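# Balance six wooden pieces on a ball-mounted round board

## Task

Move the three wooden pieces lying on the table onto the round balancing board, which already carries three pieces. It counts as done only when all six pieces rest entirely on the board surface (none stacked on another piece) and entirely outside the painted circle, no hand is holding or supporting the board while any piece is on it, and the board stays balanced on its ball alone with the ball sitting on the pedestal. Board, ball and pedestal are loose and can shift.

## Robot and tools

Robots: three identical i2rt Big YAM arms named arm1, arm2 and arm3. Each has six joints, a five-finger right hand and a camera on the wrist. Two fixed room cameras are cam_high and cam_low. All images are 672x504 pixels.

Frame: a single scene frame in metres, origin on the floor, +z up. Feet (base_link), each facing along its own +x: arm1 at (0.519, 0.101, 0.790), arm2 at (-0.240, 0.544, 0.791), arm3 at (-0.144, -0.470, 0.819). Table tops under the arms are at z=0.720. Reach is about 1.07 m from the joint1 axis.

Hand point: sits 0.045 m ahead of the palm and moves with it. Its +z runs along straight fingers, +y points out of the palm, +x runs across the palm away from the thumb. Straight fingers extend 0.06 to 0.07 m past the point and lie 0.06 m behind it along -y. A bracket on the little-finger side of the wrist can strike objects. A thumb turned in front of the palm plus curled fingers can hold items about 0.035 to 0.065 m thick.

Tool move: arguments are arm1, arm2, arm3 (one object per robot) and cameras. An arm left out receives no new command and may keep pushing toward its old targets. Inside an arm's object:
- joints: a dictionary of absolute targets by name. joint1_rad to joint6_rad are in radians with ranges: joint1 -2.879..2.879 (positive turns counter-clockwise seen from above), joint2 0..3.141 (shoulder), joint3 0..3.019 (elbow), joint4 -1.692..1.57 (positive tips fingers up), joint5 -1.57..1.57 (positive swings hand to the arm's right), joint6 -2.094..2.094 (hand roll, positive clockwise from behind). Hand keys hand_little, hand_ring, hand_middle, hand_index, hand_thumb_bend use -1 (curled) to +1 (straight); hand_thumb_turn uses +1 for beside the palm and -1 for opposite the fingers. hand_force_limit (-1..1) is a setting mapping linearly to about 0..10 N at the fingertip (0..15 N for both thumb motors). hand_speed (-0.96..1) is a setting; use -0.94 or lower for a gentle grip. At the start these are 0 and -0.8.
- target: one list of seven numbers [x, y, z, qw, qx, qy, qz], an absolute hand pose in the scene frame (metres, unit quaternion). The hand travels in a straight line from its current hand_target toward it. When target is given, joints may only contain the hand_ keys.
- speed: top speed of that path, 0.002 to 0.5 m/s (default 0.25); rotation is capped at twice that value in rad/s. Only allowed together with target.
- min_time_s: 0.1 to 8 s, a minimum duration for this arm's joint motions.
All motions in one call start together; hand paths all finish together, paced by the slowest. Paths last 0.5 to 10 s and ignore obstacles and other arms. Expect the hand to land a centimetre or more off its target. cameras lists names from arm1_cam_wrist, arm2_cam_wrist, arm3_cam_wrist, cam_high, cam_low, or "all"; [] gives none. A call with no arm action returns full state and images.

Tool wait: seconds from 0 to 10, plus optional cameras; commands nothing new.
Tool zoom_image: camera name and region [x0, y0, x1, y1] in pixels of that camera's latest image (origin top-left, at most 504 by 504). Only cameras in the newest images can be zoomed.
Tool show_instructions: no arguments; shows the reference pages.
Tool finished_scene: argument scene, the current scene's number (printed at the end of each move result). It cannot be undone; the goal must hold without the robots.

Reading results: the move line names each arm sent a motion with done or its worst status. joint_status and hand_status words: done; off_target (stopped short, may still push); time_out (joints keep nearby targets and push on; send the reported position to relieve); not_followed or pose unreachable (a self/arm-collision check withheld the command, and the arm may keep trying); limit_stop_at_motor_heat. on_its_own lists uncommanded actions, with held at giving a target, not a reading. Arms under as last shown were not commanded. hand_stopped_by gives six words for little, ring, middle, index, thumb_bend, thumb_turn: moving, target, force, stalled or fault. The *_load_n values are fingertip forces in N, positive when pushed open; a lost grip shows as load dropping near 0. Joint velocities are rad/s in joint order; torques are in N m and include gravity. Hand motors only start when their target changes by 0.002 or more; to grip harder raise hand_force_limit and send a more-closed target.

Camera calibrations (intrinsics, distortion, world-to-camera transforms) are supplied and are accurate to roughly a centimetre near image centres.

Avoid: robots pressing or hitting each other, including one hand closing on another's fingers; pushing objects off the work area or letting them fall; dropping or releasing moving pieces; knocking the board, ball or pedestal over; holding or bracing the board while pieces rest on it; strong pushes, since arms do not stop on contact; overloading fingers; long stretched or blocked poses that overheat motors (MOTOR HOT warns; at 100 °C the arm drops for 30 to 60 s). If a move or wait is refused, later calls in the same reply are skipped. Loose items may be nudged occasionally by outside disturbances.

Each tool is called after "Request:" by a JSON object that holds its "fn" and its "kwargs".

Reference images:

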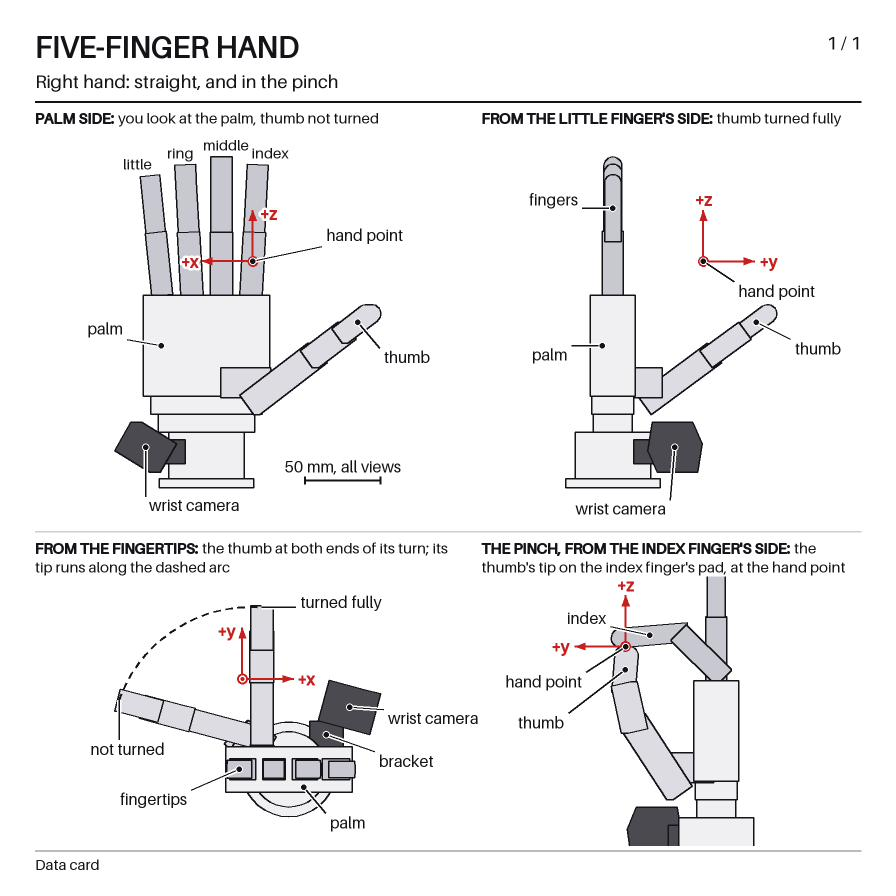

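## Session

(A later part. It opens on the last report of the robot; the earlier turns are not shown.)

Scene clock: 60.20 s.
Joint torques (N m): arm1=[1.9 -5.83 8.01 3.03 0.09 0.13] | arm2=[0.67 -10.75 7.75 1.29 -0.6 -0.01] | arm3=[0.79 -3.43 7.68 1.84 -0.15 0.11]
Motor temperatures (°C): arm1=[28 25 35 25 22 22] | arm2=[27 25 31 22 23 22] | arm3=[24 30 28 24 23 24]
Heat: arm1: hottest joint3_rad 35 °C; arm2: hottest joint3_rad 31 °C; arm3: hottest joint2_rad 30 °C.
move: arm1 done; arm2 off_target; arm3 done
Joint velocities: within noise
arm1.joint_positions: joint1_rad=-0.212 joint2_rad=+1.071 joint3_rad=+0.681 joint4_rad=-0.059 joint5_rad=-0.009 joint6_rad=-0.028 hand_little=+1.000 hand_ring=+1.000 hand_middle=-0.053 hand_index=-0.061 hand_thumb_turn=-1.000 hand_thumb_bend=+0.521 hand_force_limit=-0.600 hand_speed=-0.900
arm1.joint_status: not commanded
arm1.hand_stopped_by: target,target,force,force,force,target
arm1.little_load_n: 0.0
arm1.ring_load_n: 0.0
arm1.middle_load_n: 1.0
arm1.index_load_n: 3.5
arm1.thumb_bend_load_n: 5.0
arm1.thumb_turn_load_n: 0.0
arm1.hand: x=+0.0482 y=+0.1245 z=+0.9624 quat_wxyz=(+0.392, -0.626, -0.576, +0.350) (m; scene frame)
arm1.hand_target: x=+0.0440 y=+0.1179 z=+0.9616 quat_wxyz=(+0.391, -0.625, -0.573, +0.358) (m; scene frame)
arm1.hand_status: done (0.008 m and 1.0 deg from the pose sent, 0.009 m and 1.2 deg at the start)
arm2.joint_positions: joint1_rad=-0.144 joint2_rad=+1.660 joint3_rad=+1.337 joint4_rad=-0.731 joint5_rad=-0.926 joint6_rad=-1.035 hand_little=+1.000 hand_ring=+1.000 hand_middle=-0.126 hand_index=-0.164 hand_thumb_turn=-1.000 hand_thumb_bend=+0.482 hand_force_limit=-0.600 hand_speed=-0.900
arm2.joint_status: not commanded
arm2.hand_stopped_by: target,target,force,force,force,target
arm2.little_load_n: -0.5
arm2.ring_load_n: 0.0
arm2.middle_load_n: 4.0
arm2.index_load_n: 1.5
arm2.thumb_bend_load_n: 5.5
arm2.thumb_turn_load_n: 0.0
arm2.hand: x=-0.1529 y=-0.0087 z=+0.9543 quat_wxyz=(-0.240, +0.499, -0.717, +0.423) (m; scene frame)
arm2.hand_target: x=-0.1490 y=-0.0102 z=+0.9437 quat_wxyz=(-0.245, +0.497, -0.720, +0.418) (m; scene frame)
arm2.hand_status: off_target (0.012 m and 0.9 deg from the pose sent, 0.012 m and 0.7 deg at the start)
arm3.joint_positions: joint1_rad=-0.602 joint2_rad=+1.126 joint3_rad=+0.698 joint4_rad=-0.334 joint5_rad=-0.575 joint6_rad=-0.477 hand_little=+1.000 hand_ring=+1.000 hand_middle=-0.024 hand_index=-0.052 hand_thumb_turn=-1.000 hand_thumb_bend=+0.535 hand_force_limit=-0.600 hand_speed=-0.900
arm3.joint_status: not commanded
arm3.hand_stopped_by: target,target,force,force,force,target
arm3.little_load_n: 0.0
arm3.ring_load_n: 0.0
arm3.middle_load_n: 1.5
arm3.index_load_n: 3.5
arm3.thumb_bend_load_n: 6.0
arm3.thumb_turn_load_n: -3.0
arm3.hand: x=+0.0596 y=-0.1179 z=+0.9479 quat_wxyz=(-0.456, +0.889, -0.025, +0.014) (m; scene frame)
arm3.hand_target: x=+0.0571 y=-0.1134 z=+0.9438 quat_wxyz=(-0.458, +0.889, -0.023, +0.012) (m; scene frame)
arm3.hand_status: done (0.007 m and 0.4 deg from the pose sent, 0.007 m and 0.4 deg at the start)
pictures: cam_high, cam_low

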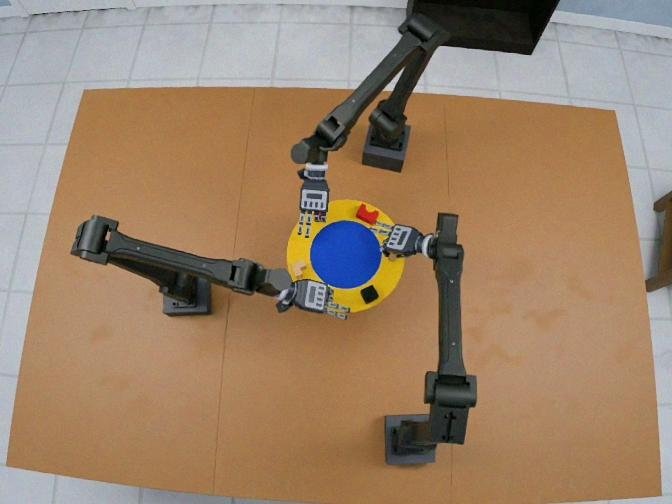

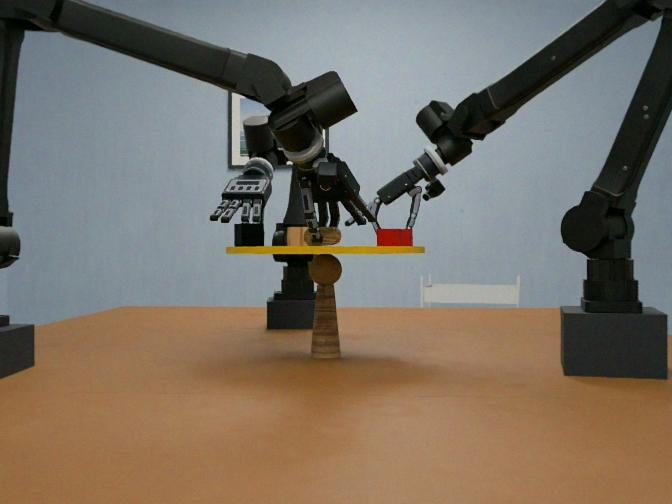

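Request:
{"fn": "move", "kwargs": {"arm1": {"target": [0.0438,0.1179,0.9585,0.3907,-0.6253,-0.5729,0.3580], "speed": 0.04}, "arm2": {"target": [-0.149,-0.0105,0.9395,0.2454,-0.4966,0.7200,-0.4181], "speed": 0.04}, "arm3": {"target": [0.0573,-0.1132,0.9430,0.4578,-0.8889,0.0233,-0.0120], "speed": 0.04}, "cameras": ["cam_low", "cam_high"]}}

Request:
{"fn": "zoom_image", "kwargs": {"camera": "cam_low", "region": [220, 160, 330, 270]}}

Request:
{"fn": "zoom_image", "kwargs": {"camera": "cam_low", "region": [320, 160, 430, 270]}}

Request:
{"fn": "zoom_image", "kwargs": {"camera": "cam_high", "region": [270, 190, 420, 330]}}

Scene clock: 61.57 s.
Joint torques (N m): arm1=[1.73 -5.54 7.87 3 0.08 0.12] | arm2=[0.67 -10.46 7.6 1.25 -0.59 -0.01] | arm3=[0.85 -3.19 7.57 1.83 -0.14 0.11]
Motor temperatures (°C): arm1=[28 25 35 25 22 22] | arm2=[27 25 31 22 23 22] | arm3=[24 30 28 24 23 24]
Heat: arm1: hottest joint3_rad 35 °C; arm2: hottest joint3_rad 31 °C; arm3: hottest joint2_rad 30 °C.
move: arm1 done; arm2 off_target; arm3 done
Joint velocities: within noise
arm1.joint_positions: joint1_rad=-0.212 joint2_rad=+1.073 joint3_rad=+0.677 joint4_rad=-0.046 joint5_rad=-0.008 joint6_rad=-0.028 hand_little=+1.000 hand_ring=+1.000 hand_middle=-0.053 hand_index=-0.061 hand_thumb_turn=-1.000 hand_thumb_bend=+0.521 hand_force_limit=-0.600 hand_speed=-0.900
arm1.joint_status: not commanded
arm1.hand_stopped_by: target,target,force,force,force,target
arm1.little_load_n: 0.0
arm1.ring_load_n: 0.0
arm1.middle_load_n: 1.0
arm1.index_load_n: 4.0
arm1.thumb_bend_load_n: 5.0
arm1.thumb_turn_load_n: -0.5
arm1.hand: x=+0.0471 y=+0.1247 z=+0.9624 quat_wxyz=(+0.395, -0.625, -0.574, +0.352) (m; scene frame)
arm1.hand_target: x=+0.0440 y=+0.1180 z=+0.9587 quat_wxyz=(+0.391, -0.625, -0.573, +0.358) (m; scene frame)
arm1.hand_status: done (0.008 m and 0.8 deg from the pose sent, 0.009 m and 1.0 deg at the start)
arm2.joint_positions: joint1_rad=-0.144 joint2_rad=+1.660 joint3_rad=+1.332 joint4_rad=-0.720 joint5_rad=-0.926 joint6_rad=-1.035 hand_little=+1.000 hand_ring=+1.000 hand_middle=-0.126 hand_index=-0.164 hand_thumb_turn=-1.000 hand_thumb_bend=+0.482 hand_force_limit=-0.600 hand_speed=-0.900
arm2.joint_status: not commanded
arm2.hand_stopped_by: target,target,force,force,force,target
arm2.little_load_n: 0.0
arm2.ring_load_n: 0.0
arm2.middle_load_n: 4.0
arm2.index_load_n: 1.5
arm2.thumb_bend_load_n: 5.0
arm2.thumb_turn_load_n: -0.5
arm2.hand: x=-0.1529 y=-0.0095 z=+0.9530 quat_wxyz=(-0.239, +0.499, -0.716, +0.425) (m; scene frame)
arm2.hand_target: x=-0.1490 y=-0.0101 z=+0.9397 quat_wxyz=(-0.245, +0.497, -0.720, +0.418) (m; scene frame)
arm2.hand_status: off_target (0.014 m and 1.2 deg from the pose sent, 0.015 m and 0.9 deg at the start)
arm3.joint_positions: joint1_rad=-0.602 joint2_rad=+1.126 joint3_rad=+0.698 joint4_rad=-0.330 joint5_rad=-0.575 joint6_rad=-0.476 hand_little=+1.000 hand_ring=+1.000 hand_middle=-0.024 hand_index=-0.052 hand_thumb_turn=-1.000 hand_thumb_bend=+0.535 hand_force_limit=-0.600 hand_speed=-0.900
arm3.joint_status: not commanded
arm3.hand_stopped_by: target,target,force,force,force,target
arm3.little_load_n: 0.0
arm3.ring_load_n: 0.0
arm3.middle_load_n: 1.5
arm3.index_load_n: 3.5
arm3.thumb_bend_load_n: 6.0
arm3.thumb_turn_load_n: -3.0
arm3.hand: x=+0.0602 y=-0.1173 z=+0.9483 quat_wxyz=(-0.458, +0.889, -0.025, +0.015) (m; scene frame)
arm3.hand_target: x=+0.0571 y=-0.1135 z=+0.9430 quat_wxyz=(-0.458, +0.889, -0.023, +0.012) (m; scene frame)
arm3.hand_status: done (0.007 m and 0.4 deg from the pose sent, 0.007 m and 0.4 deg at the start)
pictures: cam_high, cam_low

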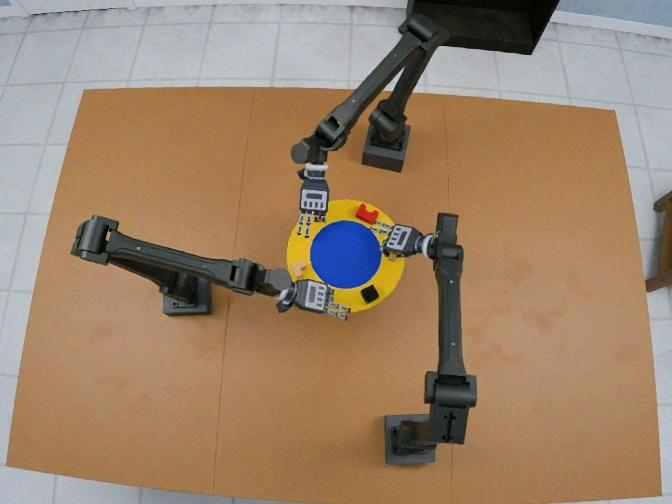

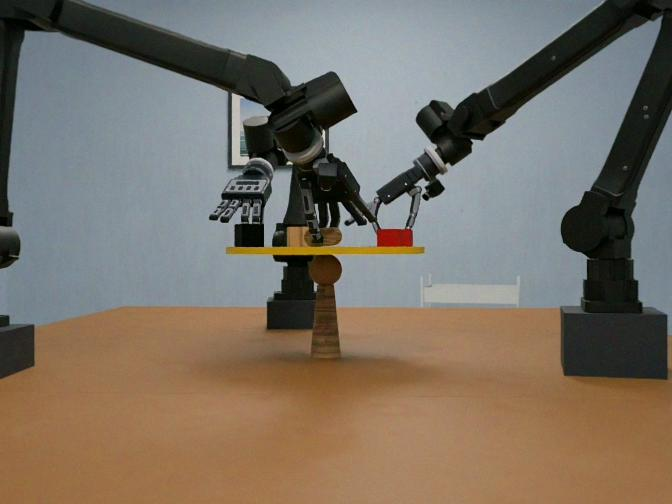

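Scaled by 4.582 from the camera's 672x504 image, which has a finer 960x720 frame.

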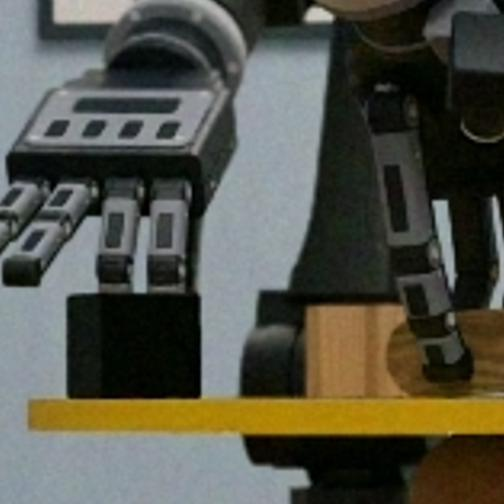

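Scaled by 4.582 from the camera's 672x504 image, which has a finer 960x720 frame.

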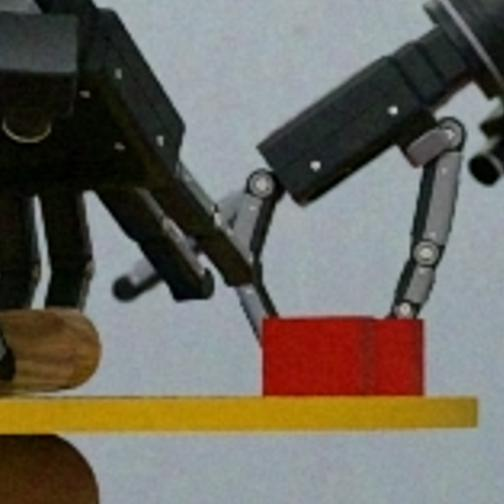

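Scaled by 3.360 from the camera's 672x504 image, which has a finer 960x720 frame.

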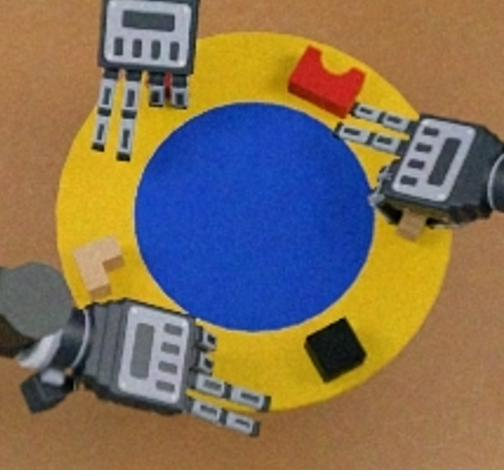

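Request:
{"fn": "move", "kwargs": {"arm1": {"joints": {"hand_index": 0.3, "hand_middle": 0.3, "hand_thumb_bend": 0.61}}, "arm2": {"joints": {"hand_index": 0.25, "hand_middle": 0.25, "hand_thumb_bend": 0.57}}, "arm3": {"joints": {"hand_index": 0.3, "hand_middle": 0.3, "hand_thumb_bend": 0.63}}, "cameras": ["cam_low", "cam_high"]}}

Request:
{"fn": "zoom_image", "kwargs": {"camera": "cam_low", "region": [220, 160, 330, 270]}}

Request:
{"fn": "zoom_image", "kwargs": {"camera": "cam_low", "region": [320, 160, 430, 270]}}

Request:
{"fn": "zoom_image", "kwargs": {"camera": "cam_high", "region": [270, 190, 420, 330]}}

Scene clock: 63.90 s.
Joint torques (N m): arm1=[1.9 -5.89 8.13 2.95 0.09 0.11] | arm2=[0.62 -10.75 7.84 1.24 -0.61 -0.01] | arm3=[0.79 -3.49 7.54 1.81 -0.14 0.11]
Motor temperatures (°C): arm1=[28 25 35 25 22 22] | arm2=[27 25 31 22 23 22] | arm3=[24 30 28 24 23 24]
Heat: arm1: hottest joint3_rad 35 °C; arm2: hottest joint3_rad 31 °C; arm3: hottest joint2_rad 30 °C.
move: arm1 done; arm2 done; arm3 done
Joint velocities: within noise
arm1.joint_positions: joint1_rad=-0.212 joint2_rad=+1.078 joint3_rad=+0.673 joint4_rad=-0.046 joint5_rad=-0.008 joint6_rad=-0.026 hand_little=+1.000 hand_ring=+1.000 hand_middle=+0.300 hand_index=+0.300 hand_thumb_turn=-1.000 hand_thumb_bend=+0.610 hand_force_limit=-0.600 hand_speed=-0.900
arm1.joint_status: all done
arm1.hand_stopped_by: target,target,target,target,target,target
arm1.little_load_n: 0.0
arm1.ring_load_n: 0.0
arm1.middle_load_n: 0.0
arm1.index_load_n: 0.0
arm1.thumb_bend_load_n: 0.0
arm1.thumb_turn_load_n: 0.0
arm1.hand: x=+0.0482 y=+0.1244 z=+0.9579 quat_wxyz=(+0.392, -0.627, -0.575, +0.350) (m; scene frame)
arm1.hand_target: x=+0.0440 y=+0.1180 z=+0.9586 quat_wxyz=(+0.391, -0.625, -0.573, +0.358) (m; scene frame)
arm1.hand_status: not commanded
arm2.joint_positions: joint1_rad=-0.144 joint2_rad=+1.665 joint3_rad=+1.329 joint4_rad=-0.720 joint5_rad=-0.926 joint6_rad=-1.035 hand_little=+1.000 hand_ring=+1.000 hand_middle=+0.250 hand_index=+0.250 hand_thumb_turn=-1.000 hand_thumb_bend=+0.570 hand_force_limit=-0.600 hand_speed=-0.900
arm2.joint_status: all done
arm2.hand_stopped_by: target,target,target,target,target,target
arm2.little_load_n: 0.0
arm2.ring_load_n: 0.0
arm2.middle_load_n: -0.5
arm2.index_load_n: -0.5
arm2.thumb_bend_load_n: 0.0
arm2.thumb_turn_load_n: 0.0
arm2.hand: x=-0.1529 y=-0.0084 z=+0.9494 quat_wxyz=(-0.241, +0.498, -0.718, +0.422) (m; scene frame)
arm2.hand_target: x=-0.1491 y=-0.0102 z=+0.9398 quat_wxyz=(-0.245, +0.497, -0.720, +0.418) (m; scene frame)
arm2.hand_status: not commanded
arm3.joint_positions: joint1_rad=-0.602 joint2_rad=+1.127 joint3_rad=+0.698 joint4_rad=-0.330 joint5_rad=-0.575 joint6_rad=-0.476 hand_little=+1.000 hand_ring=+1.000 hand_middle=+0.300 hand_index=+0.300 hand_thumb_turn=-1.000 hand_thumb_bend=+0.630 hand_force_limit=-0.600 hand_speed=-0.900
arm3.joint_status: all done
arm3.hand_stopped_by: target,target,target,target,target,target
arm3.little_load_n: 0.0
arm3.ring_load_n: 0.0
arm3.middle_load_n: 0.0
arm3.index_load_n: 0.0
arm3.thumb_bend_load_n: 0.0
arm3.thumb_turn_load_n: 0.0
arm3.hand: x=+0.0602 y=-0.1173 z=+0.9478 quat_wxyz=(-0.457, +0.889, -0.025, +0.014) (m; scene frame)
arm3.hand_target: x=+0.0571 y=-0.1135 z=+0.9430 quat_wxyz=(-0.458, +0.889, -0.023, +0.012) (m; scene frame)
arm3.hand_status: not commanded
pictures: cam_high, cam_low

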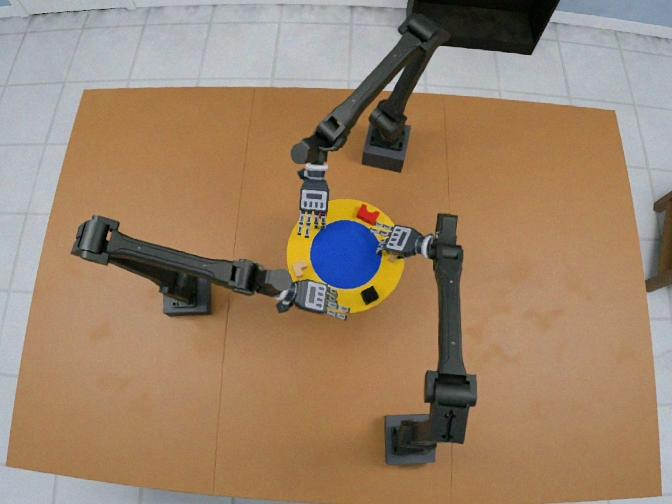

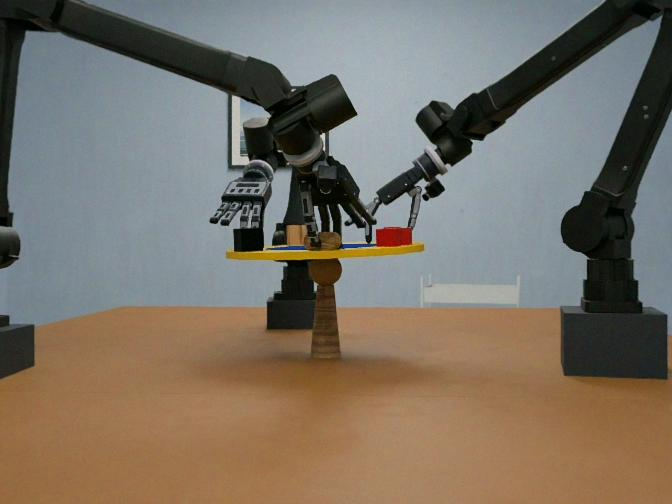

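Scaled by 4.582 from the camera's 672x504 image, which has a finer 960x720 frame.

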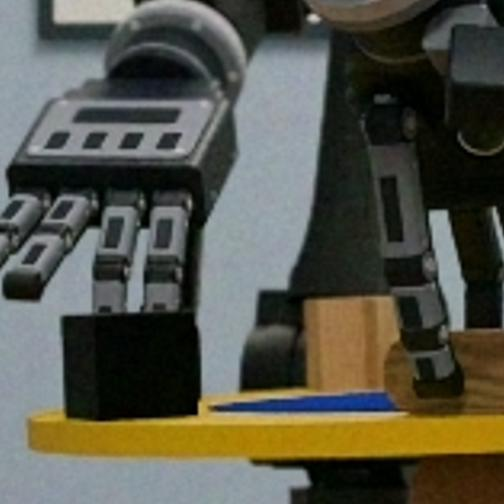

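Scaled by 4.582 from the camera's 672x504 image, which has a finer 960x720 frame.

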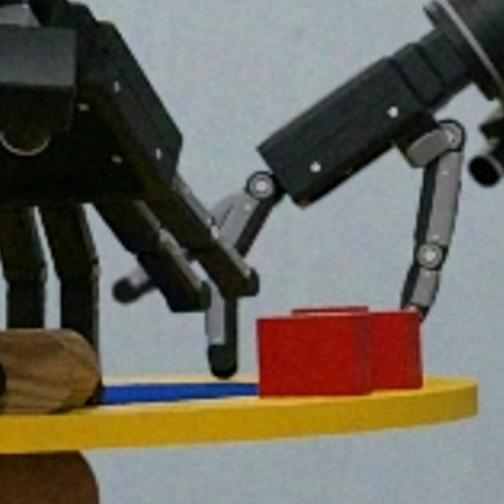

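Scaled by 3.360 from the camera's 672x504 image, which has a finer 960x720 frame.

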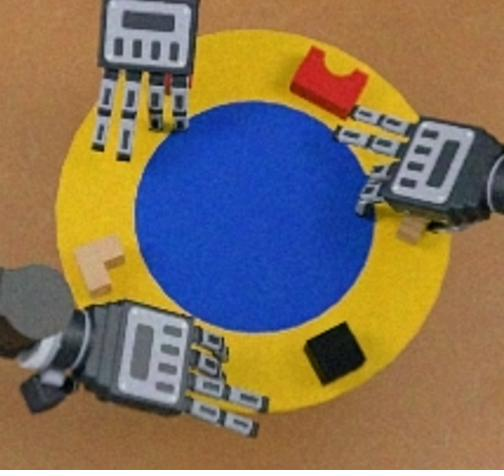

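Request:
{"fn": "move", "kwargs": {"arm1": {"joints": {"joint2_rad": 0.92, "joint3_rad": 0.72}, "min_time_s": 0.9}, "arm2": {"joints": {"joint2_rad": 1.51, "joint3_rad": 1.375}, "min_time_s": 0.9}, "arm3": {"joints": {"joint2_rad": 0.98, "joint3_rad": 0.745}, "min_time_s": 0.9}, "cameras": ["cam_low", "cam_high"]}}

Request:
{"fn": "zoom_image", "kwargs": {"camera": "cam_low", "region": [210, 140, 440, 280]}}

Request:
{"fn": "zoom_image", "kwargs": {"camera": "cam_high", "region": [270, 190, 420, 330]}}

Scene clock: 65.70 s.
Joint torques (N m): arm1=[2.02 -5.89 12.18 3.02 0.09 0.11] | arm2=[0.67 -11.4 12.22 1.44 -0.58 -0.02] | arm3=[0.79 -4.25 12.33 1.91 -0.11 0.11]
Motor temperatures (°C): arm1=[28 25 35 25 22 22] | arm2=[27 25 31 22 23 22] | arm3=[24 30 29 24 23 24]
Heat: arm1: hottest joint3_rad 35 °C; arm2: hottest joint3_rad 31 °C; arm3: hottest joint2_rad 30 °C.
move: arm1 done; arm2 done; arm3 done
Joint velocities: within noise
arm1.joint_positions: joint1_rad=-0.212 joint2_rad=+0.928 joint3_rad=+0.673 joint4_rad=-0.046 joint5_rad=-0.008 joint6_rad=-0.026 hand_little=+1.000 hand_ring=+1.000 hand_middle=+0.300 hand_index=+0.300 hand_thumb_turn=-1.000 hand_thumb_bend=+0.610 hand_force_limit=-0.600 hand_speed=-0.900
arm1.joint_status: all done
arm1.hand_stopped_by: target,target,target,target,target,target
arm1.little_load_n: 0.0
arm1.ring_load_n: 0.0
arm1.middle_load_n: 0.0
arm1.index_load_n: 0.0
arm1.thumb_bend_load_n: 0.0
arm1.thumb_turn_load_n: 0.0
arm1.hand: x=+0.0587 y=+0.1238 z=+1.0239 quat_wxyz=(+0.438, -0.597, -0.547, +0.390) (m; scene frame)
arm1.hand_target: x=+0.0462 y=+0.1186 z=+1.0615 quat_wxyz=(+0.456, -0.580, -0.532, +0.416) (m; scene frame)
arm1.hand_status: not commanded
arm2.joint_positions: joint1_rad=-0.144 joint2_rad=+1.525 joint3_rad=+1.329 joint4_rad=-0.720 joint5_rad=-0.925 joint6_rad=-1.035 hand_little=+1.000 hand_ring=+1.000 hand_middle=+0.250 hand_index=+0.250 hand_thumb_turn=-1.000 hand_thumb_bend=+0.570 hand_force_limit=-0.600 hand_speed=-0.900
arm2.joint_status: all done
arm2.hand_stopped_by: target,target,target,target,target,target
arm2.little_load_n: 0.0
arm2.ring_load_n: 0.0
arm2.middle_load_n: 0.0
arm2.index_load_n: 0.0
arm2.thumb_bend_load_n: 0.0
arm2.thumb_turn_load_n: 0.0
arm2.hand: x=-0.1517 y=+0.0005 z=+1.0218 quat_wxyz=(-0.201, +0.517, -0.688, +0.468) (m; scene frame)
arm2.hand_target: x=-0.1485 y=-0.0120 z=+1.0526 quat_wxyz=(-0.183, +0.525, -0.671, +0.490) (m; scene frame)
arm2.hand_status: not commanded
arm3.joint_positions: joint1_rad=-0.602 joint2_rad=+0.993 joint3_rad=+0.698 joint4_rad=-0.330 joint5_rad=-0.575 joint6_rad=-0.476 hand_little=+1.000 hand_ring=+1.000 hand_middle=+0.300 hand_index=+0.300 hand_thumb_turn=-1.000 hand_thumb_bend=+0.630 hand_force_limit=-0.600 hand_speed=-0.900
arm3.joint_status: all done
arm3.hand_stopped_by: target,target,target,target,target,target
arm3.little_load_n: 0.0
arm3.ring_load_n: 0.0
arm3.middle_load_n: 0.0
arm3.index_load_n: 0.0
arm3.thumb_bend_load_n: 0.0
arm3.thumb_turn_load_n: 0.0
arm3.hand: x=+0.0578 y=-0.1194 z=+0.9975 quat_wxyz=(-0.500, +0.865, -0.004, +0.056) (m; scene frame)
arm3.hand_target: x=+0.0649 y=-0.1049 z=+1.0306 quat_wxyz=(-0.524, +0.848, +0.010, +0.076) (m; scene frame)
arm3.hand_status: not commanded
pictures: cam_high, cam_low

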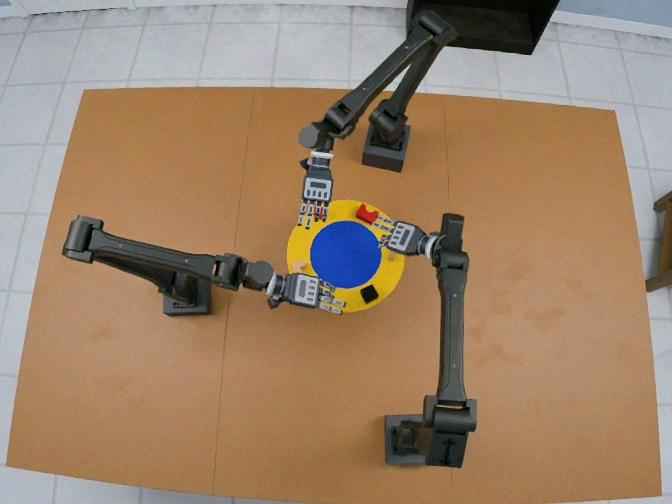

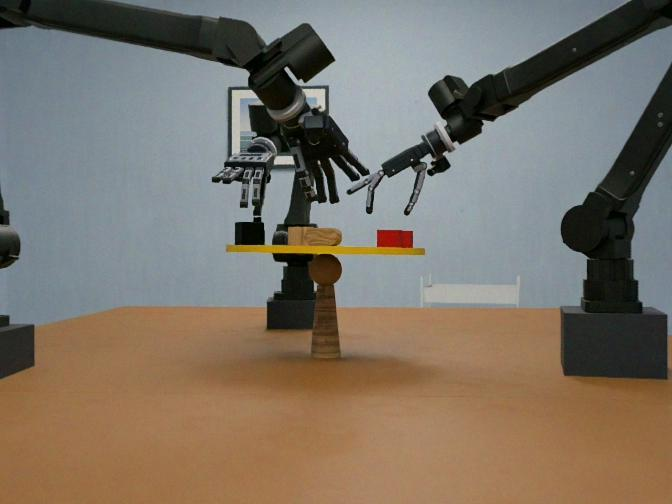

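Scaled by 2.191 from the camera's 672x504 image, which has a finer 960x720 frame.

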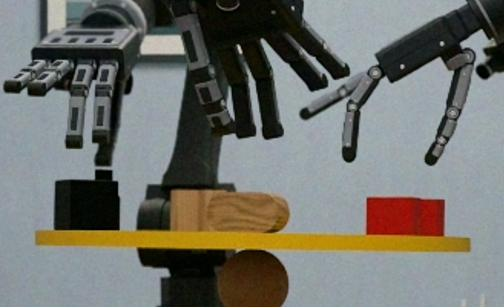

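Scaled by 3.360 from the camera's 672x504 image, which has a finer 960x720 frame.

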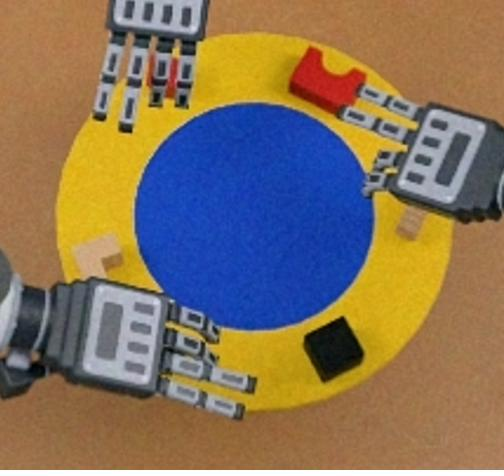

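Request:
{"fn": "move", "kwargs": {"arm1": {"joints": {"joint2_rad": 0.72}, "min_time_s": 1.0}, "arm2": {"joints": {"joint2_rad": 1.32}, "min_time_s": 1.0}, "arm3": {"joints": {"joint2_rad": 0.78}, "min_time_s": 1.0}, "cameras": ["cam_low", "cam_high"]}}

Request:
{"fn": "zoom_image", "kwargs": {"camera": "cam_low", "region": [210, 140, 440, 280]}}

Request:
{"fn": "zoom_image", "kwargs": {"camera": "cam_high", "region": [270, 190, 420, 330]}}

Scene clock: 67.43 s.
Joint torques (N m): arm1=[1.85 -3.02 12.55 3.07 0.07 0.1] | arm2=[0.79 -9.88 12.55 1.58 -0.49 -0.02] | arm3=[0.85 -1.85 12.74 2.04 -0.03 0.1]
Motor temperatures (°C): arm1=[28 25 35 25 22 22] | arm2=[27 25 31 22 23 22] | arm3=[24 30 29 24 23 24]
Heat: arm1: hottest joint3_rad 35 °C; arm2: hottest joint3_rad 31 °C; arm3: hottest joint2_rad 30 °C.
move: arm1 done; arm2 done; arm3 done
Joint velocities: within noise
arm1.joint_positions: joint1_rad=-0.212 joint2_rad=+0.725 joint3_rad=+0.673 joint4_rad=-0.046 joint5_rad=-0.008 joint6_rad=-0.026 hand_little=+1.000 hand_ring=+1.000 hand_middle=+0.300 hand_index=+0.300 hand_thumb_turn=-1.000 hand_thumb_bend=+0.610 hand_force_limit=-0.600 hand_speed=-0.900
arm1.joint_status: all done
arm1.hand_stopped_by: target,target,target,target,target,target
arm1.little_load_n: 0.0
arm1.ring_load_n: 0.0
arm1.middle_load_n: 0.0
arm1.index_load_n: 0.0
arm1.thumb_bend_load_n: 0.0
arm1.thumb_turn_load_n: 0.0
arm1.hand: x=+0.0884 y=+0.1211 z=+1.1099 quat_wxyz=(+0.499, -0.550, -0.504, +0.442) (m; scene frame)
arm1.hand_target: x=+0.0830 y=+0.1156 z=+1.1479 quat_wxyz=(+0.513, -0.532, -0.487, +0.466) (m; scene frame)
arm1.hand_status: not commanded
arm2.joint_positions: joint1_rad=-0.144 joint2_rad=+1.338 joint3_rad=+1.329 joint4_rad=-0.720 joint5_rad=-0.925 joint6_rad=-1.035 hand_little=+1.000 hand_ring=+1.000 hand_middle=+0.250 hand_index=+0.250 hand_thumb_turn=-1.000 hand_thumb_bend=+0.570 hand_force_limit=-0.600 hand_speed=-0.900
arm2.joint_status: all done
arm2.hand_stopped_by: target,target,target,target,target,target
arm2.little_load_n: 0.0
arm2.ring_load_n: 0.0
arm2.middle_load_n: 0.0
arm2.index_load_n: 0.0
arm2.thumb_bend_load_n: 0.0
arm2.thumb_turn_load_n: 0.0
arm2.hand: x=-0.1487 y=+0.0278 z=+1.1150 quat_wxyz=(-0.147, +0.537, -0.643, +0.526) (m; scene frame)
arm2.hand_target: x=-0.1451 y=+0.0223 z=+1.1497 quat_wxyz=(-0.128, +0.544, -0.623, +0.547) (m; scene frame)
arm2.hand_status: not commanded
arm3.joint_positions: joint1_rad=-0.602 joint2_rad=+0.789 joint3_rad=+0.698 joint4_rad=-0.330 joint5_rad=-0.575 joint6_rad=-0.476 hand_little=+1.000 hand_ring=+1.000 hand_middle=+0.300 hand_index=+0.300 hand_thumb_turn=-1.000 hand_thumb_bend=+0.630 hand_force_limit=-0.600 hand_speed=-0.900
arm3.joint_status: all done
arm3.hand_stopped_by: target,target,target,target,target,target
arm3.little_load_n: 0.0
arm3.ring_load_n: 0.0
arm3.middle_load_n: 0.0
arm3.index_load_n: 0.0
arm3.thumb_bend_load_n: 0.0
arm3.thumb_turn_load_n: 0.0
arm3.hand: x=+0.0451 y=-0.1315 z=+1.0712 quat_wxyz=(-0.559, +0.820, +0.029, +0.117) (m; scene frame)
arm3.hand_target: x=+0.0478 y=-0.1218 z=+1.1055 quat_wxyz=(-0.581, +0.801, +0.042, +0.135) (m; scene frame)
arm3.hand_status: not commanded
pictures: cam_high, cam_low

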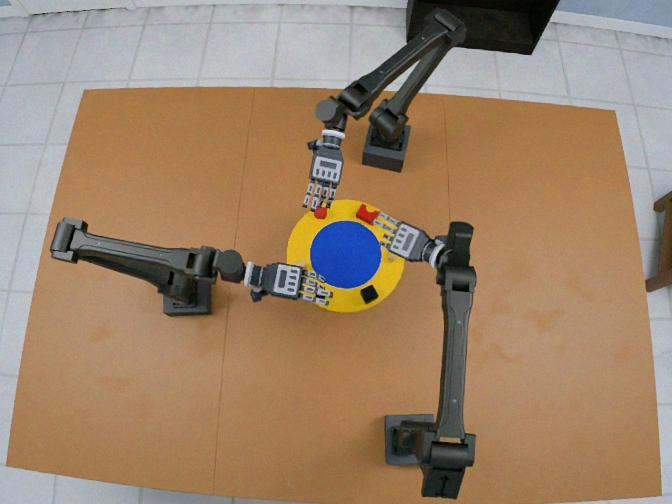

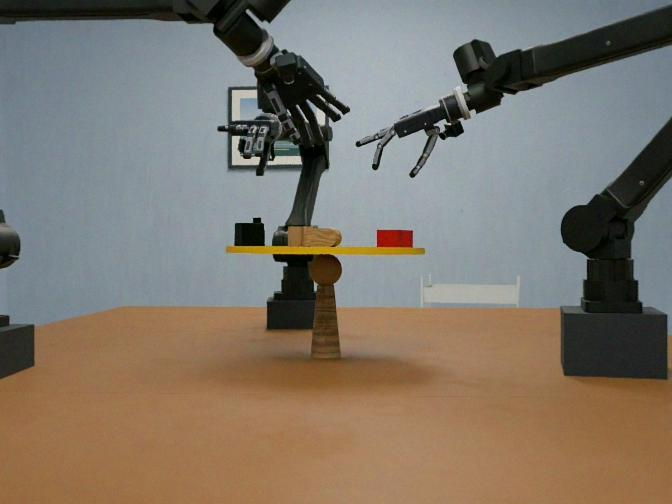

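Scaled by 2.191 from the camera's 672x504 image, which has a finer 960x720 frame.

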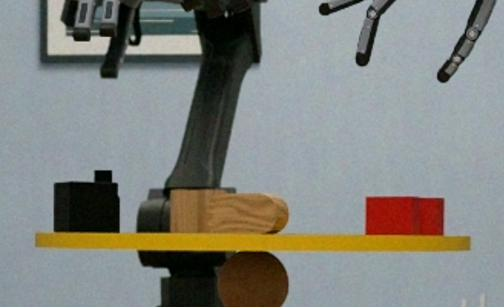

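Scaled by 3.360 from the camera's 672x504 image, which has a finer 960x720 frame.

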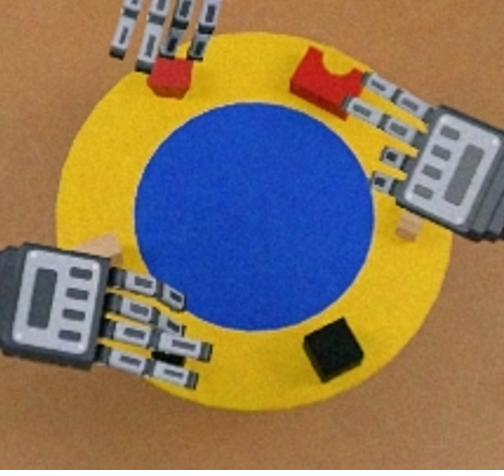

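Request:
{"fn": "move", "kwargs": {"arm1": {"joints": {"joint2_rad": 0.50}, "min_time_s": 1.2}, "arm2": {"joints": {"joint1_rad": -0.45, "joint2_rad": 1.2}, "min_time_s": 1.2}, "arm3": {"joints": {"joint2_rad": 0.65}, "min_time_s": 1.2}, "cameras": ["cam_low", "cam_high"]}}

Request:
{"fn": "zoom_image", "kwargs": {"camera": "cam_low", "region": [210, 140, 440, 280]}}

Request:
{"fn": "zoom_image", "kwargs": {"camera": "cam_high", "region": [270, 190, 420, 330]}}

Scene clock: 69.43 s.
Joint torques (N m): arm1=[1.96 -0.32 12.48 3.06 0.09 0.11] | arm2=[-0.38 -8.18 12.6 1.66 -0.45 -0.02] | arm3=[0.85 -0.5 12.79 2.06 0.03 0.1]
Motor temperatures (°C): arm1=[28 25 35 25 22 22] | arm2=[27 25 32 22 23 22] | arm3=[24 30 29 24 23 24]
Heat: arm1: hottest joint3_rad 35 °C; arm2: hottest joint3_rad 32 °C; arm3: hottest joint2_rad 30 °C.
move: arm1 done; arm2 done; arm3 done
Joint velocities: within noise
arm1.joint_positions: joint1_rad=-0.212 joint2_rad=+0.503 joint3_rad=+0.673 joint4_rad=-0.046 joint5_rad=-0.008 joint6_rad=-0.026 hand_little=+1.000 hand_ring=+1.000 hand_middle=+0.300 hand_index=+0.300 hand_thumb_turn=-1.000 hand_thumb_bend=+0.610 hand_force_limit=-0.600 hand_speed=-0.900
arm1.joint_status: all done
arm1.hand_stopped_by: target,target,target,target,target,target
arm1.little_load_n: 0.0
arm1.ring_load_n: 0.0
arm1.middle_load_n: 0.0
arm1.index_load_n: 0.0
arm1.thumb_bend_load_n: 0.0
arm1.thumb_turn_load_n: 0.0
arm1.hand: x=+0.1397 y=+0.1159 z=+1.1948 quat_wxyz=(+0.558, -0.492, -0.451, +0.493) (m; scene frame)
arm1.hand_target: x=+0.1423 y=+0.1104 z=+1.2323 quat_wxyz=(+0.569, -0.473, -0.433, +0.515) (m; scene frame)
arm1.hand_status: not commanded
arm2.joint_positions: joint1_rad=-0.448 joint2_rad=+1.220 joint3_rad=+1.329 joint4_rad=-0.720 joint5_rad=-0.925 joint6_rad=-1.035 hand_little=+1.000 hand_ring=+1.000 hand_middle=+0.250 hand_index=+0.250 hand_thumb_turn=-1.000 hand_thumb_bend=+0.570 hand_force_limit=-0.600 hand_speed=-0.900
arm2.joint_status: all done
arm2.hand_stopped_by: target,target,target,target,target,target
arm2.little_load_n: 0.0
arm2.ring_load_n: 0.0
arm2.middle_load_n: 0.0
arm2.index_load_n: 0.0
arm2.thumb_bend_load_n: 0.0
arm2.thumb_turn_load_n: 0.0
arm2.hand: x=-0.2973 y=+0.0494 z=+1.1722 quat_wxyz=(-0.026, +0.449, -0.687, +0.571) (m; scene frame)
arm2.hand_target: x=-0.2986 y=+0.0479 z=+1.2081 quat_wxyz=(-0.001, +0.454, -0.668, +0.589) (m; scene frame)
arm2.hand_status: not commanded
arm3.joint_positions: joint1_rad=-0.602 joint2_rad=+0.660 joint3_rad=+0.698 joint4_rad=-0.330 joint5_rad=-0.575 joint6_rad=-0.476 hand_little=+1.000 hand_ring=+1.000 hand_middle=+0.300 hand_index=+0.300 hand_thumb_turn=-1.000 hand_thumb_bend=+0.630 hand_force_limit=-0.600 hand_speed=-0.900
arm3.joint_status: all done
arm3.hand_stopped_by: target,target,target,target,target,target
arm3.little_load_n: 0.0
arm3.ring_load_n: 0.0
arm3.middle_load_n: 0.0
arm3.index_load_n: 0.0
arm3.thumb_bend_load_n: 0.0
arm3.thumb_turn_load_n: 0.0
arm3.hand: x=+0.0317 y=-0.1446 z=+1.1154 quat_wxyz=(-0.594, +0.787, +0.049, +0.155) (m; scene frame)
arm3.hand_target: x=+0.0313 y=-0.1383 z=+1.1509 quat_wxyz=(-0.615, +0.767, +0.062, +0.173) (m; scene frame)
arm3.hand_status: not commanded
pictures: cam_high, cam_low

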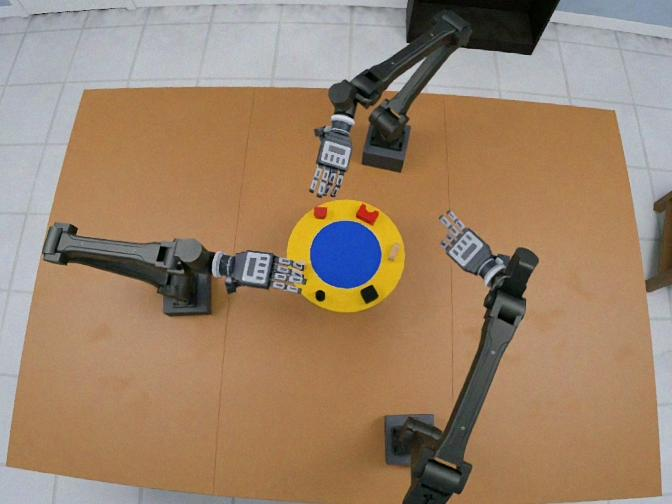

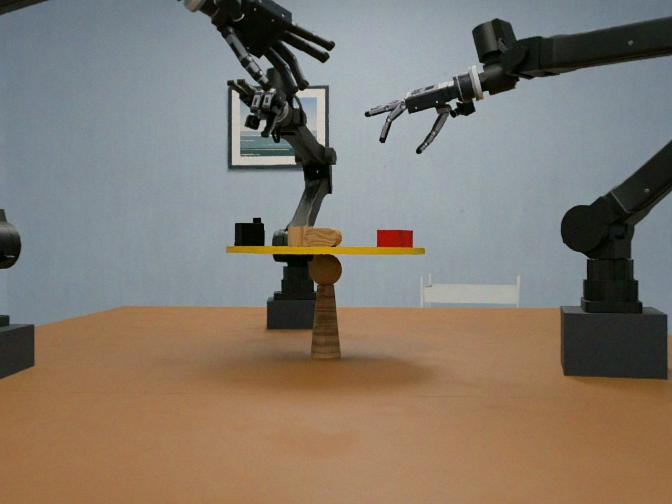

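Scaled by 2.191 from the camera's 672x504 image, which has a finer 960x720 frame.

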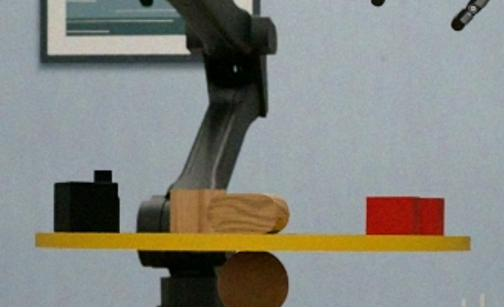

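Scaled by 3.360 from the camera's 672x504 image, which has a finer 960x720 frame.

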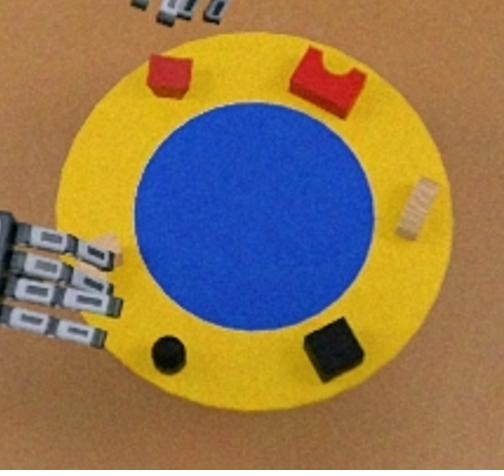

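Request:
{"fn": "finished_scene", "kwargs": {"scene": 2}}

The scene is finished: the task was done.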